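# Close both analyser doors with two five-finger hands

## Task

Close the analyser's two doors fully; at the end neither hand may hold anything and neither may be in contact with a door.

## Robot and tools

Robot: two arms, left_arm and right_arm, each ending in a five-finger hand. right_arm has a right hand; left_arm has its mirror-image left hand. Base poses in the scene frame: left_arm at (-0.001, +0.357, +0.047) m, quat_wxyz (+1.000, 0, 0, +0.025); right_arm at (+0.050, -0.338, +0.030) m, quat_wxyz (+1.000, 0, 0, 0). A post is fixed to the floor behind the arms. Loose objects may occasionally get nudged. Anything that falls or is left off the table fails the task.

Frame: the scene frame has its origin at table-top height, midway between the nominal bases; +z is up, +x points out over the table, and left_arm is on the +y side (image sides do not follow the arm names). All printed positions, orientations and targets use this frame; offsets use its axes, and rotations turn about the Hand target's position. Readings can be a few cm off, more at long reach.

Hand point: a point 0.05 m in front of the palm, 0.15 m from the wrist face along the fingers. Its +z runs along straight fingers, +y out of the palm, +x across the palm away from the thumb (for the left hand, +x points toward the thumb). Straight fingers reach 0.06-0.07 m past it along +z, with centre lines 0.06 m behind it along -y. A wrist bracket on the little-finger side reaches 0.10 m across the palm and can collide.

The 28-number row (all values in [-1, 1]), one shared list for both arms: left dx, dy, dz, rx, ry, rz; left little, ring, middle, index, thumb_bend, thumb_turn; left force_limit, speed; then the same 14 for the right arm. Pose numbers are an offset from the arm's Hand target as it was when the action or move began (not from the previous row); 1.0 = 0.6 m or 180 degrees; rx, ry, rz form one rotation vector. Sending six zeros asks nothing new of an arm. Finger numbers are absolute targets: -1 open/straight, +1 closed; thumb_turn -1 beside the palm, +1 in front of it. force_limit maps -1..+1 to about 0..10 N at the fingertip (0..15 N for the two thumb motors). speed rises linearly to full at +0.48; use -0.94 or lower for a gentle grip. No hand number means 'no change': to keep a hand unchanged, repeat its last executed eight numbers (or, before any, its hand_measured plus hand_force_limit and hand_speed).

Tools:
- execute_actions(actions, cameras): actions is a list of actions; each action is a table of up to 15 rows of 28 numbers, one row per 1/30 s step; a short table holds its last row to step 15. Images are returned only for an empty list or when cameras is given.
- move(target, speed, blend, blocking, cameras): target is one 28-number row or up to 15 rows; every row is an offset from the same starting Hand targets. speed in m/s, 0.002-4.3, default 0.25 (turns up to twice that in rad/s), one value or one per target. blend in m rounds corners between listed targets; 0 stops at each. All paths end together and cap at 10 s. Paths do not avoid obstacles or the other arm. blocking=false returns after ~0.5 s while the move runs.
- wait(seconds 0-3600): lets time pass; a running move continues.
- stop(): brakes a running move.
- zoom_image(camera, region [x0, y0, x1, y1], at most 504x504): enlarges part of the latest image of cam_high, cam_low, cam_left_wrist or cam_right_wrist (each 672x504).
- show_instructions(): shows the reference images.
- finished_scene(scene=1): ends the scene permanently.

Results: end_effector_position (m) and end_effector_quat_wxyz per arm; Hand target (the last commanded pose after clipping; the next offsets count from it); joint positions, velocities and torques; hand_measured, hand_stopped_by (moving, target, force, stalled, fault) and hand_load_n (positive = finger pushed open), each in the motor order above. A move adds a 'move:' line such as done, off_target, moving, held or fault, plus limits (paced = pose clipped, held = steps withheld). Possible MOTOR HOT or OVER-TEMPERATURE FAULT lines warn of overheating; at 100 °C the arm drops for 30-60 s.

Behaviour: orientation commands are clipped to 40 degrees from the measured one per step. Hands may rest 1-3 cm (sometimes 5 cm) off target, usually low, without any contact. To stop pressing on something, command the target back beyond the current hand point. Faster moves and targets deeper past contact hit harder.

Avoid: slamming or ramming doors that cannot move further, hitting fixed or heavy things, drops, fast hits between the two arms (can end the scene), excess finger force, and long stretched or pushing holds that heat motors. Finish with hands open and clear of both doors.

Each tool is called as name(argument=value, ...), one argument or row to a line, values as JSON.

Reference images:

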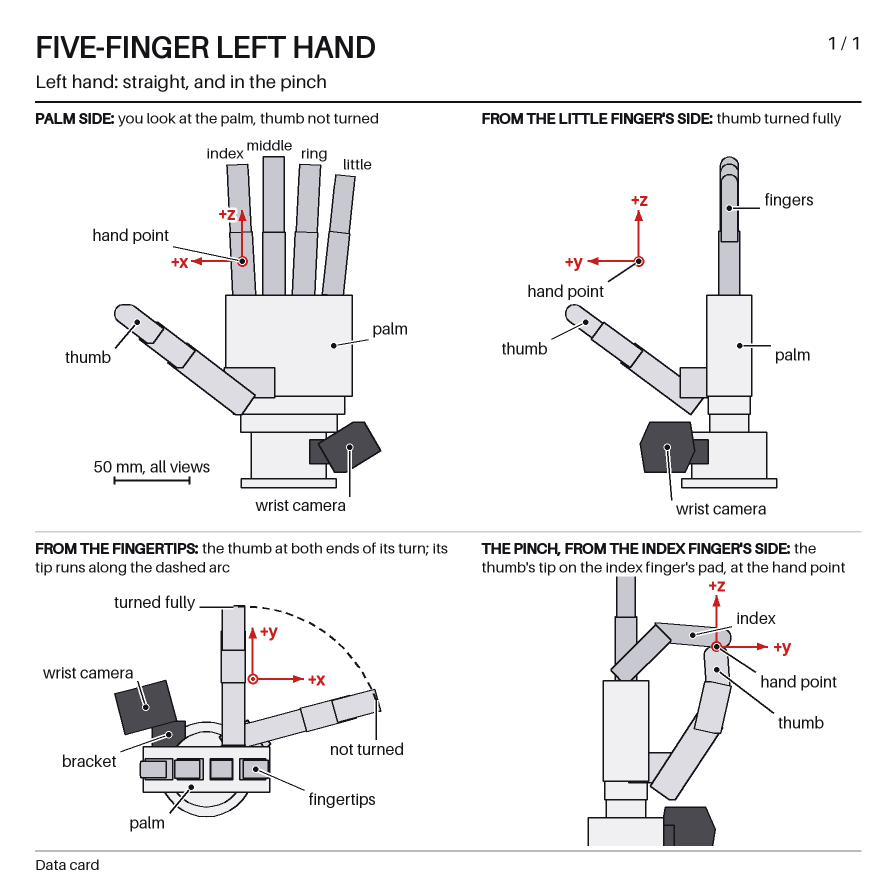

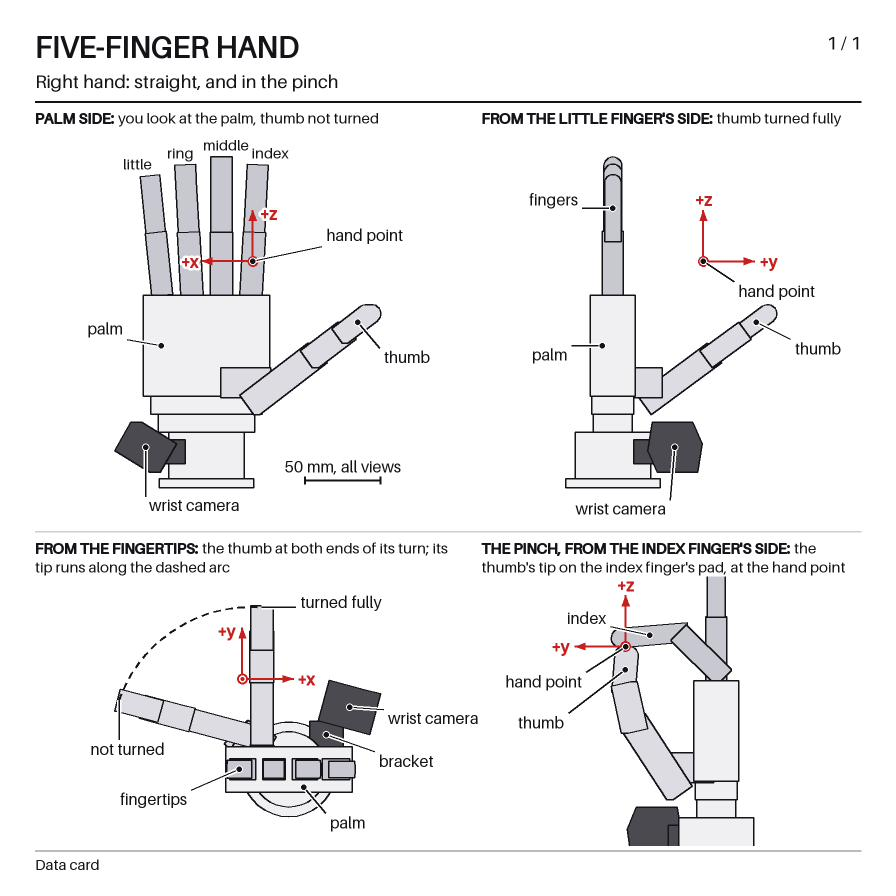

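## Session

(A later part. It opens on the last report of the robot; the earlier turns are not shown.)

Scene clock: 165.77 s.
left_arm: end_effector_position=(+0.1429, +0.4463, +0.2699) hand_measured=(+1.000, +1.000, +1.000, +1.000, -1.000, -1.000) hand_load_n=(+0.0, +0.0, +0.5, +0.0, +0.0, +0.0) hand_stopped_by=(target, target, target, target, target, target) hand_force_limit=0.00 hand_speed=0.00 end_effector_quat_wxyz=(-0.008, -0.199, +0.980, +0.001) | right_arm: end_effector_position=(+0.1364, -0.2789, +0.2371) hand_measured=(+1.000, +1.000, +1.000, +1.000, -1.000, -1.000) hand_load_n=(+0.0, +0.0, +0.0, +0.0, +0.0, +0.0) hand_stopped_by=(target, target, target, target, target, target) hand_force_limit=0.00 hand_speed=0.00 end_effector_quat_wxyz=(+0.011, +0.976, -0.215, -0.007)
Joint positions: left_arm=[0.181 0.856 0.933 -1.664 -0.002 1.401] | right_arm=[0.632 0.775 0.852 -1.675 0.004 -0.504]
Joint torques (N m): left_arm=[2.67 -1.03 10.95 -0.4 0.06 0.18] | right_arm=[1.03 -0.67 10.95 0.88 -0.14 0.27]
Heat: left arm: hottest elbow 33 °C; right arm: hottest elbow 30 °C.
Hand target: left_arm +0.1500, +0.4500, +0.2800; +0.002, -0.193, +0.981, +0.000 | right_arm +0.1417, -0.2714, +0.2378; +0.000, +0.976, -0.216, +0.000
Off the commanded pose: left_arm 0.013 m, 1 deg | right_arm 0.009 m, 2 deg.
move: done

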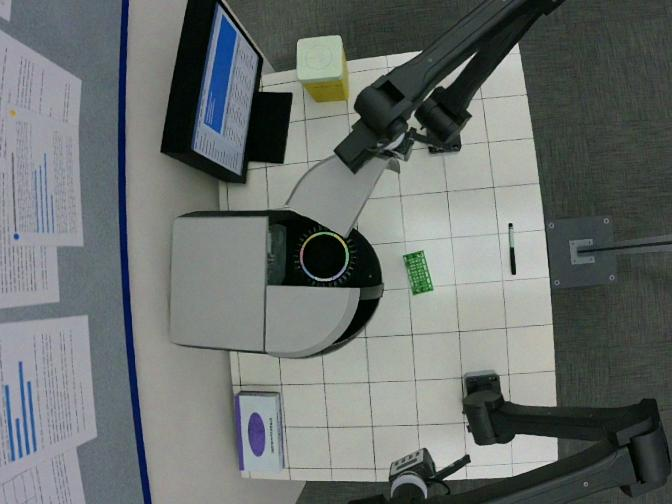

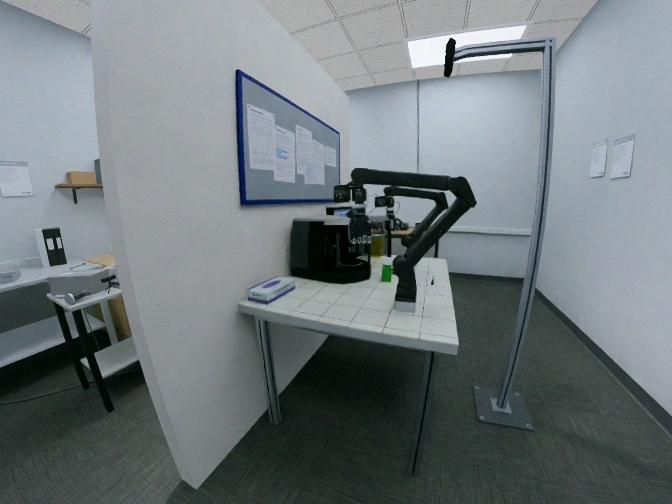

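move(
  target=[0,0,0,0,0,0,1,1,1,1,-1,-1,0,0,-0.0257,0.1435,0,0,0,-0.0833,1,1,1,1,-1,-1,0,0],
  speed=0.06,
  cameras=["cam_high","cam_low"],
)

zoom_image(
  camera="cam_high",
  region=[260, 60, 460, 280],
)

Scene clock: 169.70 s.
left_arm: end_effector_position=(+0.1429, +0.4463, +0.2699) hand_measured=(+1.000, +1.000, +1.000, +1.000, -1.000, -1.000) hand_load_n=(+0.0, +0.5, +0.0, +0.0, +0.0, +0.0) hand_stopped_by=(target, target, target, target, target, target) hand_force_limit=0.00 hand_speed=0.00 end_effector_quat_wxyz=(-0.008, -0.199, +0.980, +0.001) | right_arm: end_effector_position=(+0.1140, -0.2045, +0.2219) hand_measured=(+1.000, +1.000, +1.000, +1.000, -1.000, -1.000) hand_load_n=(+0.0, +0.0, +0.5, +0.5, +0.0, +0.0) hand_stopped_by=(target, target, target, target, target, target) hand_force_limit=0.00 hand_speed=0.00 end_effector_quat_wxyz=(+0.034, +0.940, -0.338, -0.011)
Joint positions: left_arm=[0.181 0.856 0.933 -1.664 -0.002 1.401] | right_arm=[0.907 0.905 0.866 -1.603 0.001 0.027]
Joint torques (N m): left_arm=[2.84 -0.44 11.29 -0.4 0.08 0.19] | right_arm=[1.49 -1.2 15.53 0.8 -0.02 0.32]
Heat: left arm: hottest elbow 33 °C; right arm: hottest elbow 30 °C.
Hand target: left_arm +0.1500, +0.4500, +0.2800; +0.002, -0.193, +0.981, +0.000 | right_arm +0.1262, -0.1853, +0.2378; +0.000, +0.940, -0.342, +0.000
Off the commanded pose: left_arm 0.013 m, 1 deg | right_arm 0.028 m, 4 deg.
move: off_target (right_arm)

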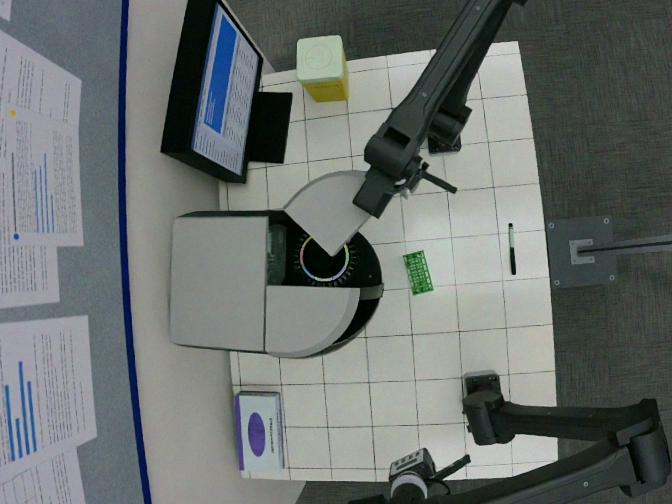

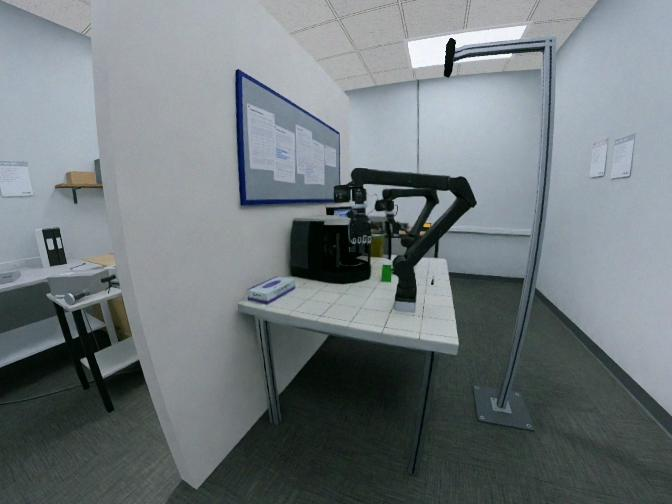

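Scaled by 2.291 from the camera's image (finer frame: 960x720).

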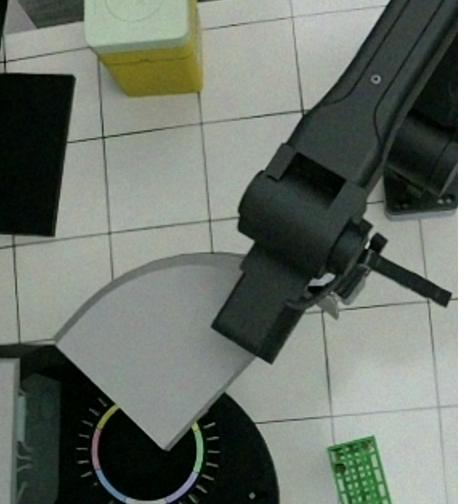

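move(
  target=[0,0,0,0,0,0,1,1,1,1,-1,-1,0,0,0.0238,0.1442,0.02,0,0,-0.0833,1,1,1,1,-1,-1,0,0],
  speed=0.06,
  cameras=["cam_high","cam_low","cam_left_wrist"],
)

zoom_image(
  camera="cam_high",
  region=[260, 100, 460, 320],
)

zoom_image(
  camera="cam_low",
  region=[280, 160, 480, 310],
)

Scene clock: 173.83 s.
left_arm: end_effector_position=(+0.1429, +0.4463, +0.2699) hand_measured=(+1.000, +1.000, +1.000, +1.000, -1.000, -1.000) hand_load_n=(+0.0, +0.0, +0.0, +0.0, +0.0, +0.0) hand_stopped_by=(target, target, target, target, target, target) hand_force_limit=0.00 hand_speed=0.00 end_effector_quat_wxyz=(-0.008, -0.199, +0.980, +0.001) | right_arm: end_effector_position=(+0.1278, -0.1196, +0.2342) hand_measured=(+1.000, +1.000, +1.000, +1.000, -1.000, -1.000) hand_load_n=(+0.0, +0.0, +0.0, +0.0, +0.0, +0.0) hand_stopped_by=(target, target, target, target, target, target) hand_force_limit=0.00 hand_speed=0.00 end_effector_quat_wxyz=(+0.034, +0.889, -0.456, -0.006)
Joint positions: left_arm=[0.181 0.856 0.933 -1.664 -0.002 1.401] | right_arm=[1.003 1.094 1.017 -1.563 -0.005 0.381]
Joint torques (N m): left_arm=[3.08 -1.03 10.92 -0.25 0.1 0.21] | right_arm=[1.08 -4.6 15.61 0.64 -0.08 0.28]
Heat: left arm: hottest elbow 34 °C; right arm: hottest elbow 31 °C.
Hand target: left_arm +0.1500, +0.4500, +0.2800; +0.002, -0.193, +0.981, +0.000 | right_arm +0.1405, -0.0988, +0.2498; +0.000, +0.887, -0.462, +0.000
Off the commanded pose: left_arm 0.013 m, 1 deg | right_arm 0.029 m, 4 deg.
move: off_target (right_arm)

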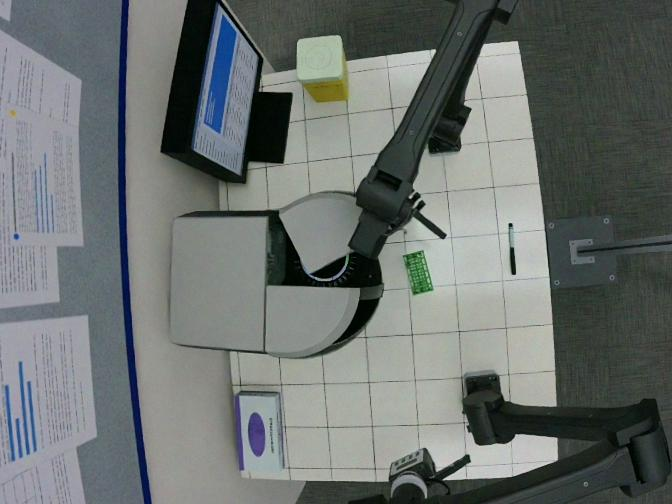

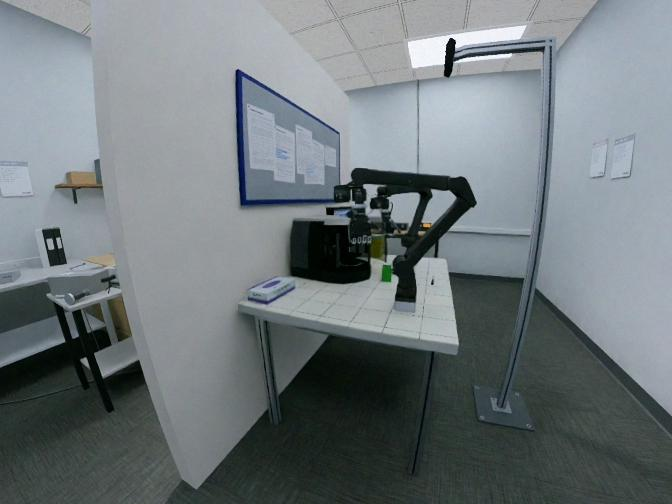

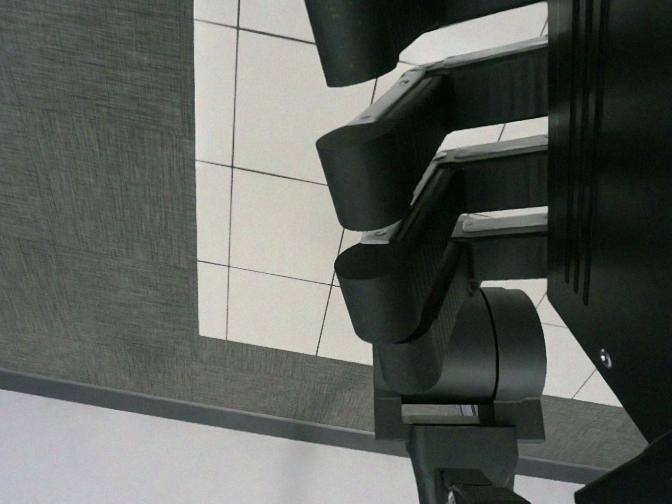

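Scaled by 2.291 from the camera's image (finer frame: 960x720).

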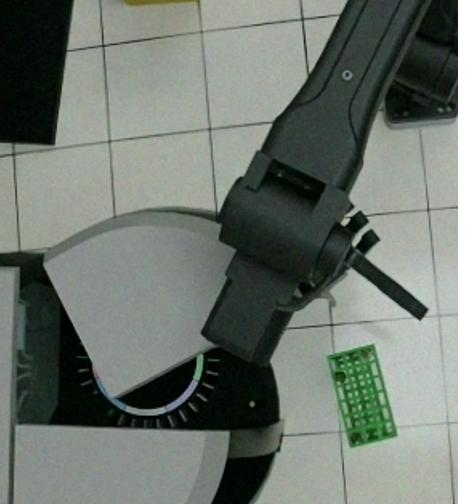

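Scaled by 2.520 from the camera's image (finer frame: 960x720).

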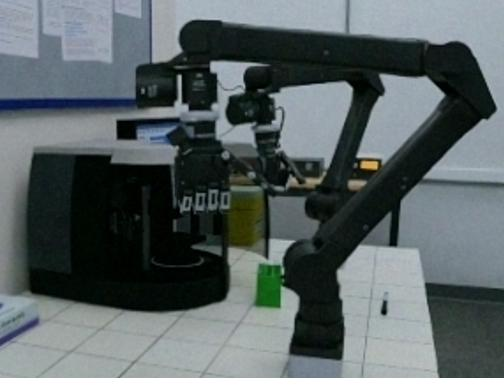

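move(
  target=[0,0,0,0,0,0,1,1,1,1,-1,-1,0,0,0.0575,0.1198,0,0,0,-0.0833,1,1,1,1,-1,-1,0,0],
  speed=0.06,
  cameras=["cam_high","cam_low"],
)

zoom_image(
  camera="cam_high",
  region=[260, 140, 460, 360],
)

Scene clock: 177.57 s.
left_arm: end_effector_position=(+0.1429, +0.4463, +0.2699) hand_measured=(+1.000, +1.000, +1.000, +1.000, -1.000, -1.000) hand_load_n=(+0.0, +0.0, +0.0, +0.0, +0.0, +0.0) hand_stopped_by=(target, target, target, target, target, target) hand_force_limit=0.00 hand_speed=0.00 end_effector_quat_wxyz=(-0.008, -0.199, +0.980, +0.001) | right_arm: end_effector_position=(+0.1616, -0.0485, +0.2348) hand_measured=(+1.000, +1.000, +1.000, +1.000, -1.000, -1.000) hand_load_n=(+0.0, +0.0, +0.0, +0.0, +0.0, +0.0) hand_stopped_by=(target, target, target, target, target, target) hand_force_limit=0.00 hand_speed=0.00 end_effector_quat_wxyz=(+0.033, +0.823, -0.567, -0.001)
Joint positions: left_arm=[0.181 0.856 0.933 -1.664 -0.002 1.401] | right_arm=[1.003 1.264 1.155 -1.527 -0.005 0.641]
Joint torques (N m): left_arm=[2.55 -0.79 11.04 -0.38 0.08 0.23] | right_arm=[1.2 -6.65 15.57 0.75 -0.08 0.3]
Heat: left arm: hottest elbow 34 °C; right arm: hottest elbow 31 °C.
Hand target: left_arm +0.1500, +0.4500, +0.2800; +0.002, -0.193, +0.981, +0.000 | right_arm +0.1750, -0.0269, +0.2498; +0.000, +0.819, -0.573, +0.000
Off the commanded pose: left_arm 0.013 m, 1 deg | right_arm 0.030 m, 4 deg.
move: off_target (right_arm)

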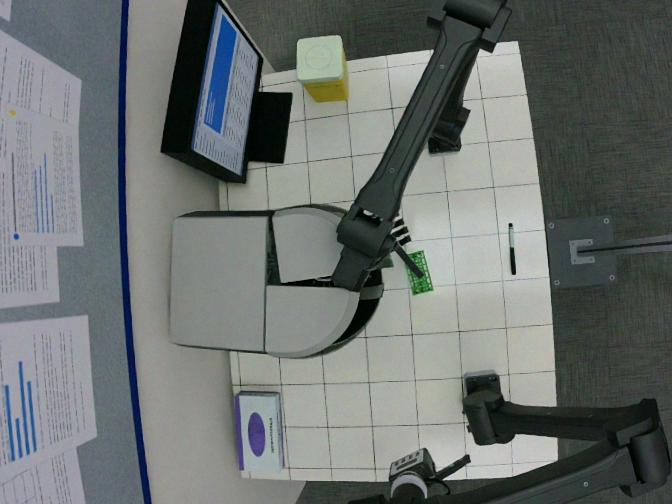

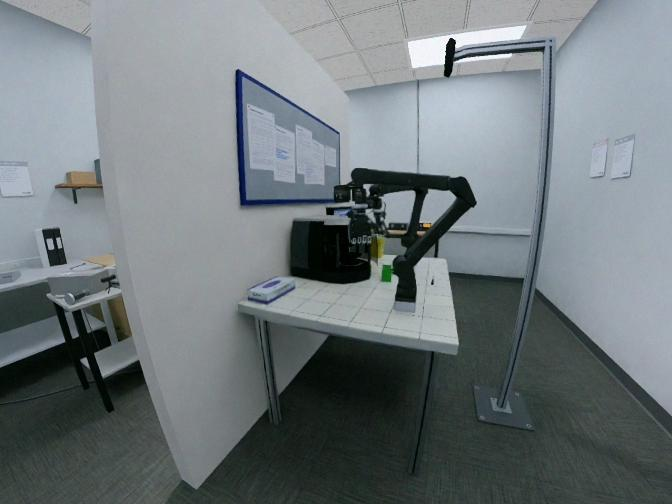

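Scaled by 2.291 from the camera's image (finer frame: 960x720).

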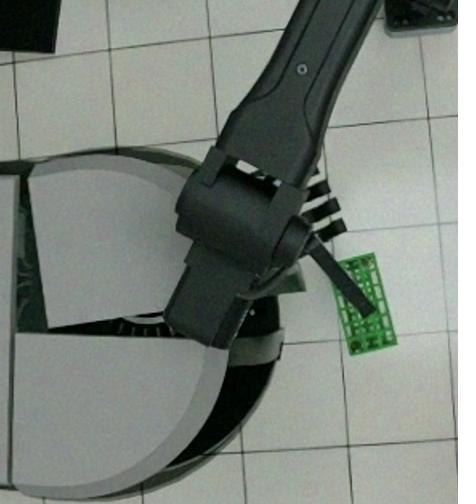

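move(
  target=[0,0,0,0,0,0,1,1,1,1,-1,-1,0,0,0.047,0.083,0,0,0,-0.0556,1,1,1,1,-1,-1,0,0],
  speed=0.04,
  cameras=["cam_high","cam_low"],
)

zoom_image(
  camera="cam_high",
  region=[240, 170, 440, 370],
)

Scene clock: 181.43 s.
left_arm: end_effector_position=(+0.1429, +0.4463, +0.2699) hand_measured=(+1.000, +1.000, +1.000, +1.000, -1.000, -1.000) hand_load_n=(+0.0, +0.0, -0.5, +0.0, +0.0, +0.0) hand_stopped_by=(target, target, target, target, target, target) hand_force_limit=0.00 hand_speed=0.00 end_effector_quat_wxyz=(-0.008, -0.199, +0.980, +0.001) | right_arm: end_effector_position=(+0.1836, -0.0012, +0.2358) hand_measured=(+1.000, +1.000, +1.000, +1.000, -1.000, -1.000) hand_load_n=(+0.0, +0.0, +0.0, +0.0, +0.0, +0.0) hand_stopped_by=(target, target, target, target, target, target) hand_force_limit=0.00 hand_speed=0.00 end_effector_quat_wxyz=(+0.033, +0.776, -0.630, -0.002)
Joint positions: left_arm=[0.181 0.856 0.933 -1.664 -0.002 1.401] | right_arm=[1.008 1.373 1.259 -1.521 -0.011 0.802]
Joint torques (N m): left_arm=[2.32 -0.97 10.71 -0.29 0.14 0.18] | right_arm=[0.44 -7.24 16.31 0.61 0.12 0.41]
Heat: left arm: hottest elbow 34 °C; right arm: hottest elbow 31 °C.
Hand target: left_arm +0.1500, +0.4500, +0.2800; +0.002, -0.193, +0.981, +0.000 | right_arm +0.2032, +0.0229, +0.2498; +0.000, +0.766, -0.643, +0.000
Off the commanded pose: left_arm 0.013 m, 1 deg | right_arm 0.034 m, 4 deg.
move: off_target (right_arm)

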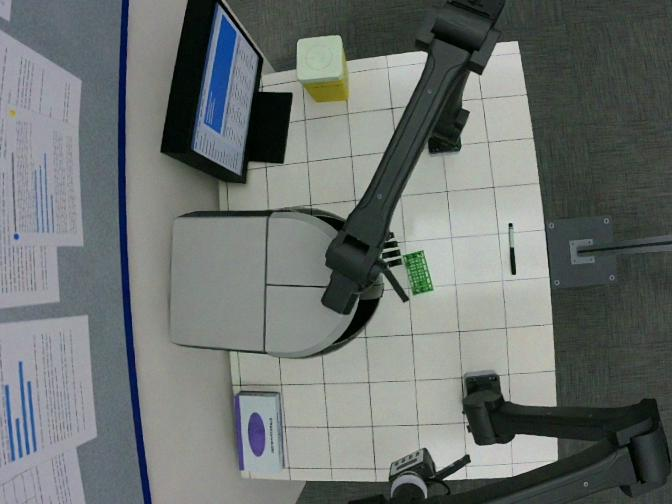

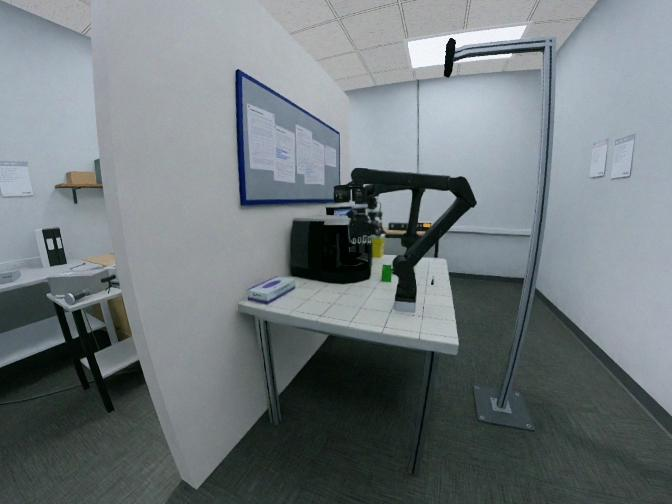

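Scaled by 2.520 from the camera's image (finer frame: 960x720).

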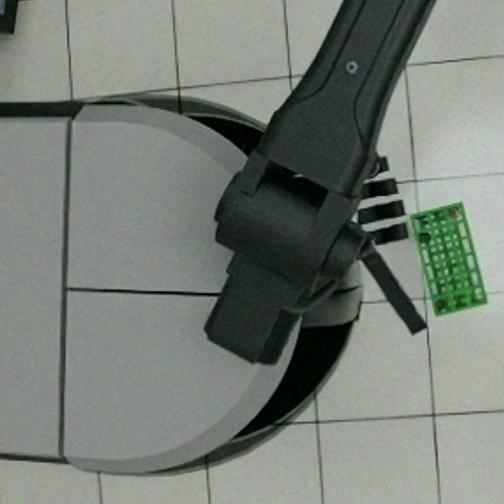

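move(
  target=[0,0,0,0,0,0,1,1,1,1,-1,-1,0,0,0.018,0.012,0,0,0,-0.015,1,1,1,1,-1,-1,0,0],
  speed=0.03,
  cameras=["cam_high","cam_low"],
)

zoom_image(
  camera="cam_high",
  region=[240, 170, 440, 370],
)

Scene clock: 183.27 s.
left_arm: end_effector_position=(+0.1429, +0.4463, +0.2699) hand_measured=(+1.000, +1.000, +1.000, +1.000, -1.000, -1.000) hand_load_n=(+0.5, +0.0, +0.0, +0.0, +0.0, +0.0) hand_stopped_by=(target, target, target, target, target, target) hand_force_limit=0.00 hand_speed=0.00 end_effector_quat_wxyz=(-0.008, -0.199, +0.980, +0.001) | right_arm: end_effector_position=(+0.1834, +0.0025, +0.2363) hand_measured=(+1.000, +1.000, +1.000, +1.000, -1.000, -1.000) hand_load_n=(+0.0, +0.0, +0.5, +0.5, +0.0, +0.0) hand_stopped_by=(target, target, target, target, target, target) hand_force_limit=0.00 hand_speed=0.00 end_effector_quat_wxyz=(+0.039, +0.770, -0.637, -0.005)
Joint positions: left_arm=[0.181 0.856 0.933 -1.664 -0.002 1.401] | right_arm=[1.008 1.385 1.27 -1.53 -0.02 0.819]
Joint torques (N m): left_arm=[3.02 -0.67 10.99 -0.24 0.05 0.22] | right_arm=[-0.79 -6.59 17.03 1.01 0.53 0.57]
Heat: left arm: hottest elbow 34 °C; right arm: hottest elbow 31 °C.
Hand target: left_arm +0.1500, +0.4500, +0.2800; +0.002, -0.193, +0.981, +0.000 | right_arm +0.2140, +0.0301, +0.2498; +0.000, +0.751, -0.661, +0.000
Off the commanded pose: left_arm 0.013 m, 1 deg | right_arm 0.043 m, 6 deg.
move: off_target (right_arm)

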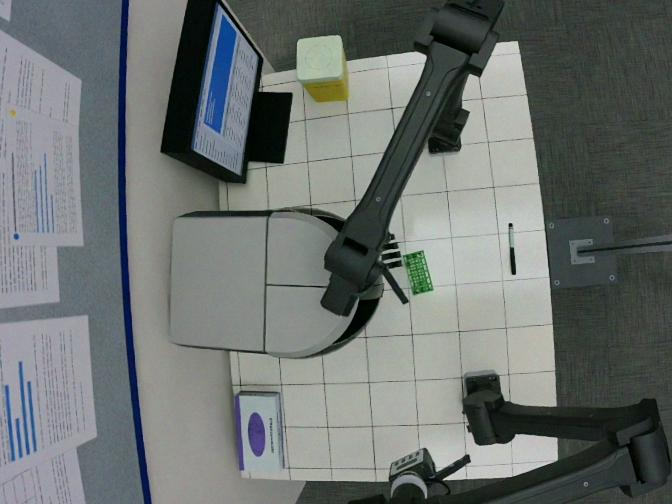

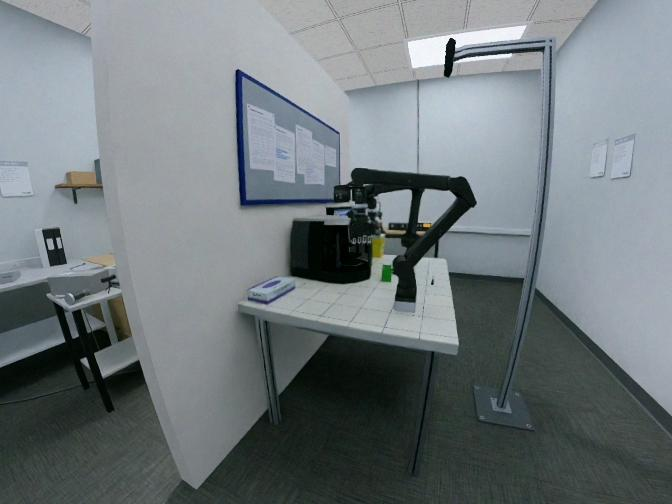

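Scaled by 2.520 from the camera's image (finer frame: 960x720).

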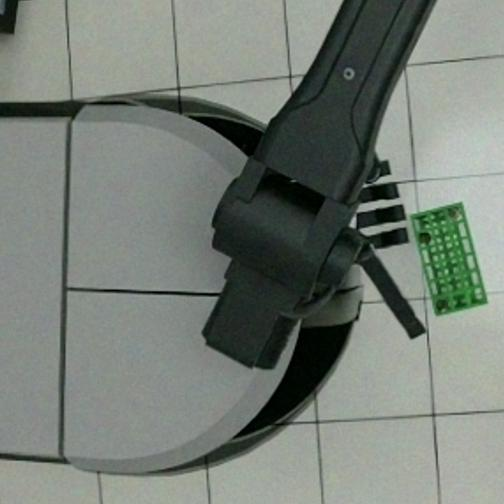

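move(
  target=[0,0,0,0,0,0,1,1,1,1,-1,-1,0,0,-0.15,-0.06,0,0,0,0.015,1,1,1,1,-1,-1,0,0],
  speed=0.07,
  cameras=["cam_high","cam_low"],
)

zoom_image(
  camera="cam_high",
  region=[240, 170, 440, 370],
)

Scene clock: 185.80 s.
left_arm: end_effector_position=(+0.1429, +0.4463, +0.2699) hand_measured=(+1.000, +1.000, +1.000, +1.000, -1.000, -1.000) hand_load_n=(+0.0, +0.0, +0.0, +0.0, +0.0, +0.0) hand_stopped_by=(target, target, target, target, target, target) hand_force_limit=0.00 hand_speed=0.00 end_effector_quat_wxyz=(-0.008, -0.199, +0.980, +0.001) | right_arm: end_effector_position=(+0.1258, -0.0048, +0.2502) hand_measured=(+1.000, +1.000, +1.000, +1.000, -1.000, -1.000) hand_load_n=(+0.0, +0.0, +0.0, +0.0, +0.0, +0.0) hand_stopped_by=(target, target, target, target, target, target) hand_force_limit=0.00 hand_speed=0.00 end_effector_quat_wxyz=(+0.004, +0.770, -0.639, +0.002)
Joint positions: left_arm=[0.181 0.856 0.933 -1.664 -0.002 1.401] | right_arm=[1.151 1.246 1.187 -1.52 0.001 0.966]
Joint torques (N m): left_arm=[3.19 -0.5 10.97 -0.43 0.1 0.25] | right_arm=[0.97 -8.53 9.09 0.27 -0.06 0.27]
Heat: left arm: hottest elbow 34 °C; right arm: hottest elbow 31 °C.
Hand target: left_arm +0.1500, +0.4500, +0.2800; +0.002, -0.193, +0.981, +0.000 | right_arm +0.1240, -0.0059, +0.2498; +0.000, +0.766, -0.643, +0.000
Off the commanded pose: left_arm 0.013 m, 1 deg | right_arm 0.002 m, 1 deg.
move: done

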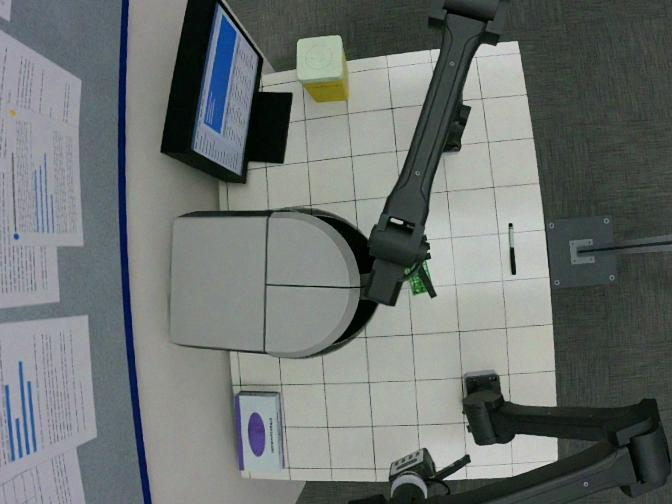

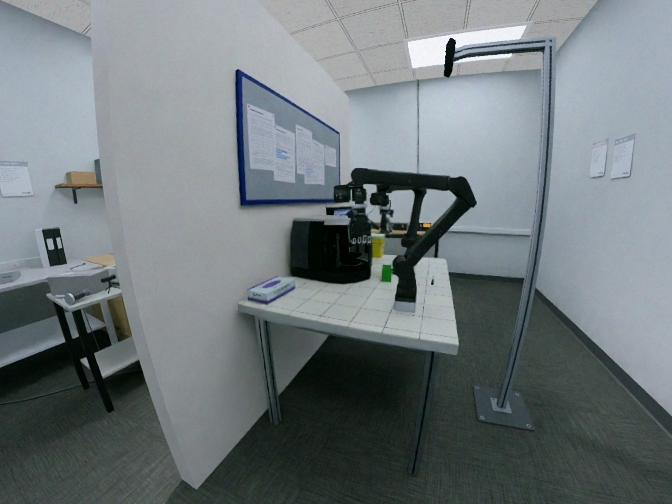

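Scaled by 2.520 from the camera's image (finer frame: 960x720).

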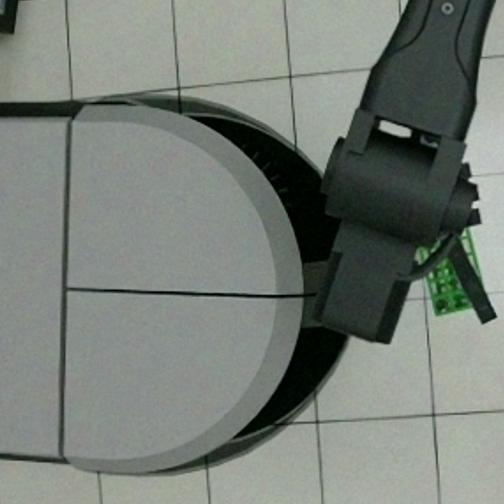

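move(
  target=[0,0,0,0,0,0,1,1,1,1,-1,-1,0,0,-0.01,-0.2,0.02,0,0,0.03,1,1,1,1,-1,-1,0,0],
  speed=0.12,
  cameras=["all"],
)

zoom_image(
  camera="cam_high",
  region=[240, 190, 400, 370],
)

zoom_image(
  camera="cam_low",
  region=[280, 170, 420, 300],
)

Scene clock: 188.27 s.
left_arm: end_effector_position=(+0.1429, +0.4463, +0.2699) hand_measured=(+1.000, +1.000, +1.000, +1.000, -1.000, -1.000) hand_load_n=(+0.0, +0.0, +0.0, +0.0, +0.0, +0.0) hand_stopped_by=(target, target, target, target, target, target) hand_force_limit=0.00 hand_speed=0.00 end_effector_quat_wxyz=(-0.008, -0.199, +0.980, +0.001) | right_arm: end_effector_position=(+0.1211, -0.1203, +0.2641) hand_measured=(+1.000, +1.000, +1.000, +1.000, -1.000, -1.000) hand_load_n=(+0.0, +0.0, +0.0, +0.0, +0.0, +0.0) hand_stopped_by=(target, target, target, target, target, target) hand_force_limit=0.00 hand_speed=0.00 end_effector_quat_wxyz=(-0.005, +0.793, -0.610, +0.001)
Joint positions: left_arm=[0.181 0.856 0.933 -1.664 -0.002 1.401] | right_arm=[0.98 0.964 1.023 -1.619 0.003 0.722]
Joint torques (N m): left_arm=[3.19 -1.03 10.93 -0.43 0.05 0.22] | right_arm=[0.03 -4.31 9.21 -0.31 -0.12 0.05]
Heat: left arm: hottest elbow 34 °C; right arm: hottest elbow 31 °C.
Hand target: left_arm +0.1500, +0.4500, +0.2800; +0.002, -0.193, +0.981, +0.000 | right_arm +0.1180, -0.1259, +0.2618; +0.000, +0.796, -0.606, +0.000
Off the commanded pose: left_arm 0.013 m, 1 deg | right_arm 0.007 m, 1 deg.
move: done

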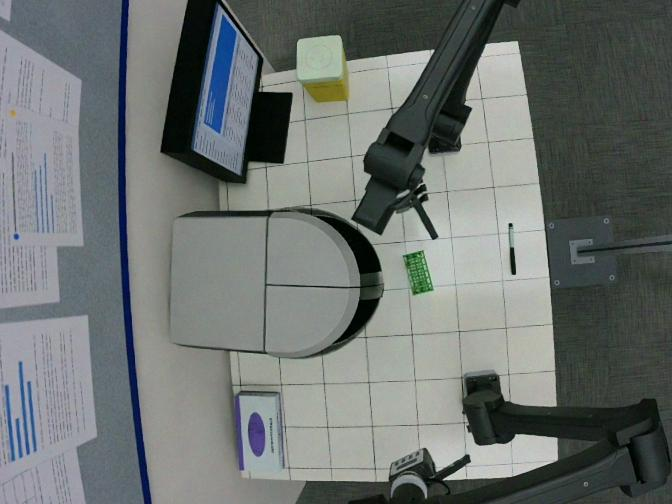

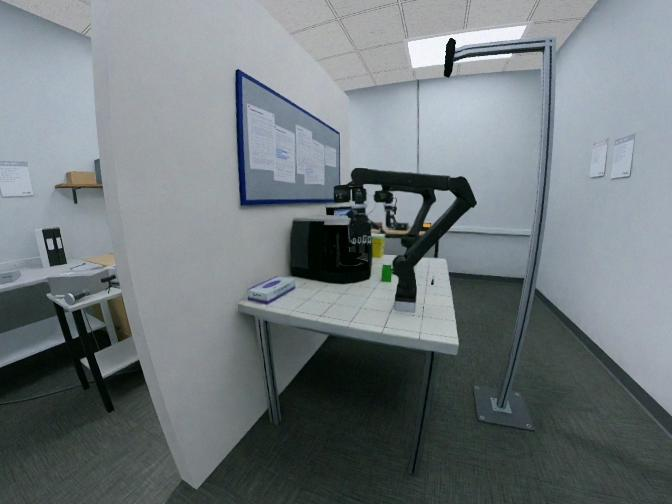

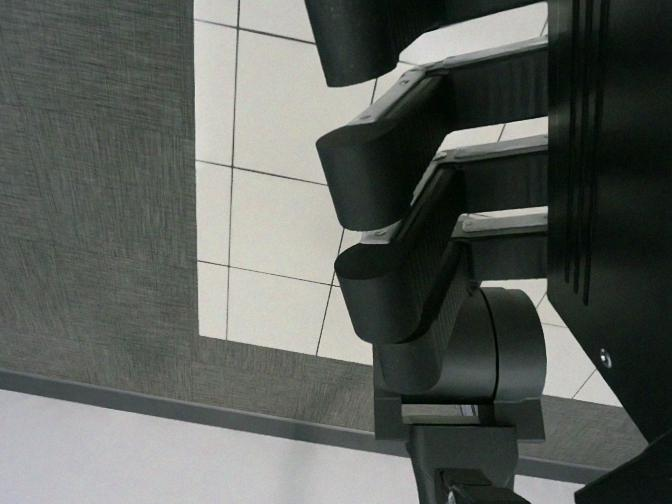

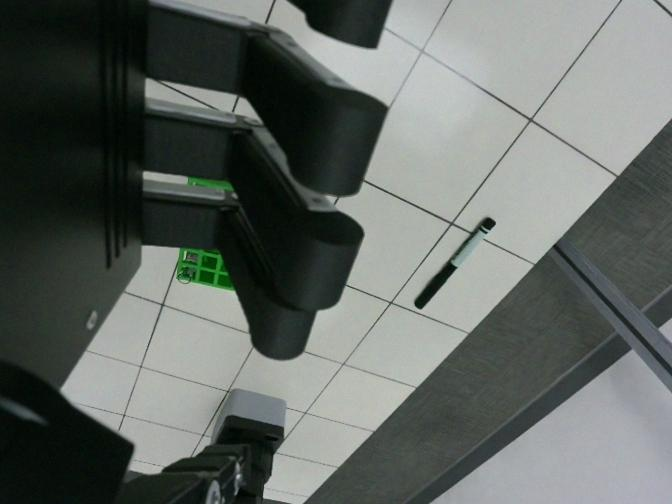

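Scaled by 2.800 from the camera's image (finer frame: 960x720).

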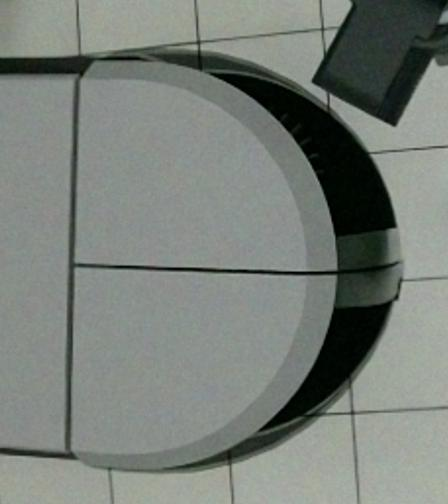

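Scaled by 3.600 from the camera's image (finer frame: 960x720).

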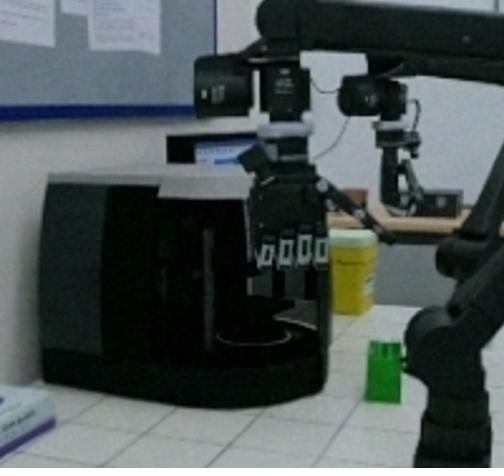

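zoom_image(
  camera="cam_high",
  region=[330, 240, 400, 310],
)

zoom_image(
  camera="cam_high",
  region=[240, 200, 310, 370],
)

Scaled by 7.200 from the camera's image (finer frame: 960x720).

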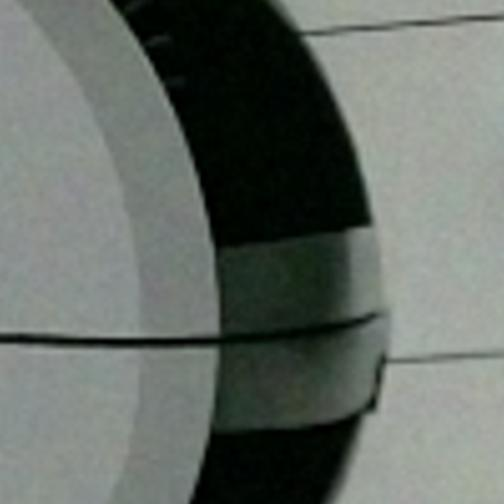

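Scaled by 2.965 from the camera's image (finer frame: 960x720).

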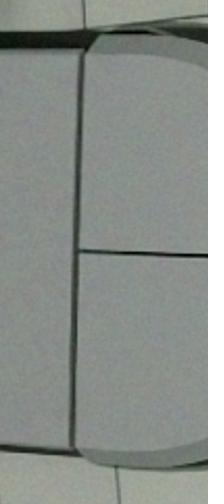

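finished_scene(
)

The scene is finished: the task was done.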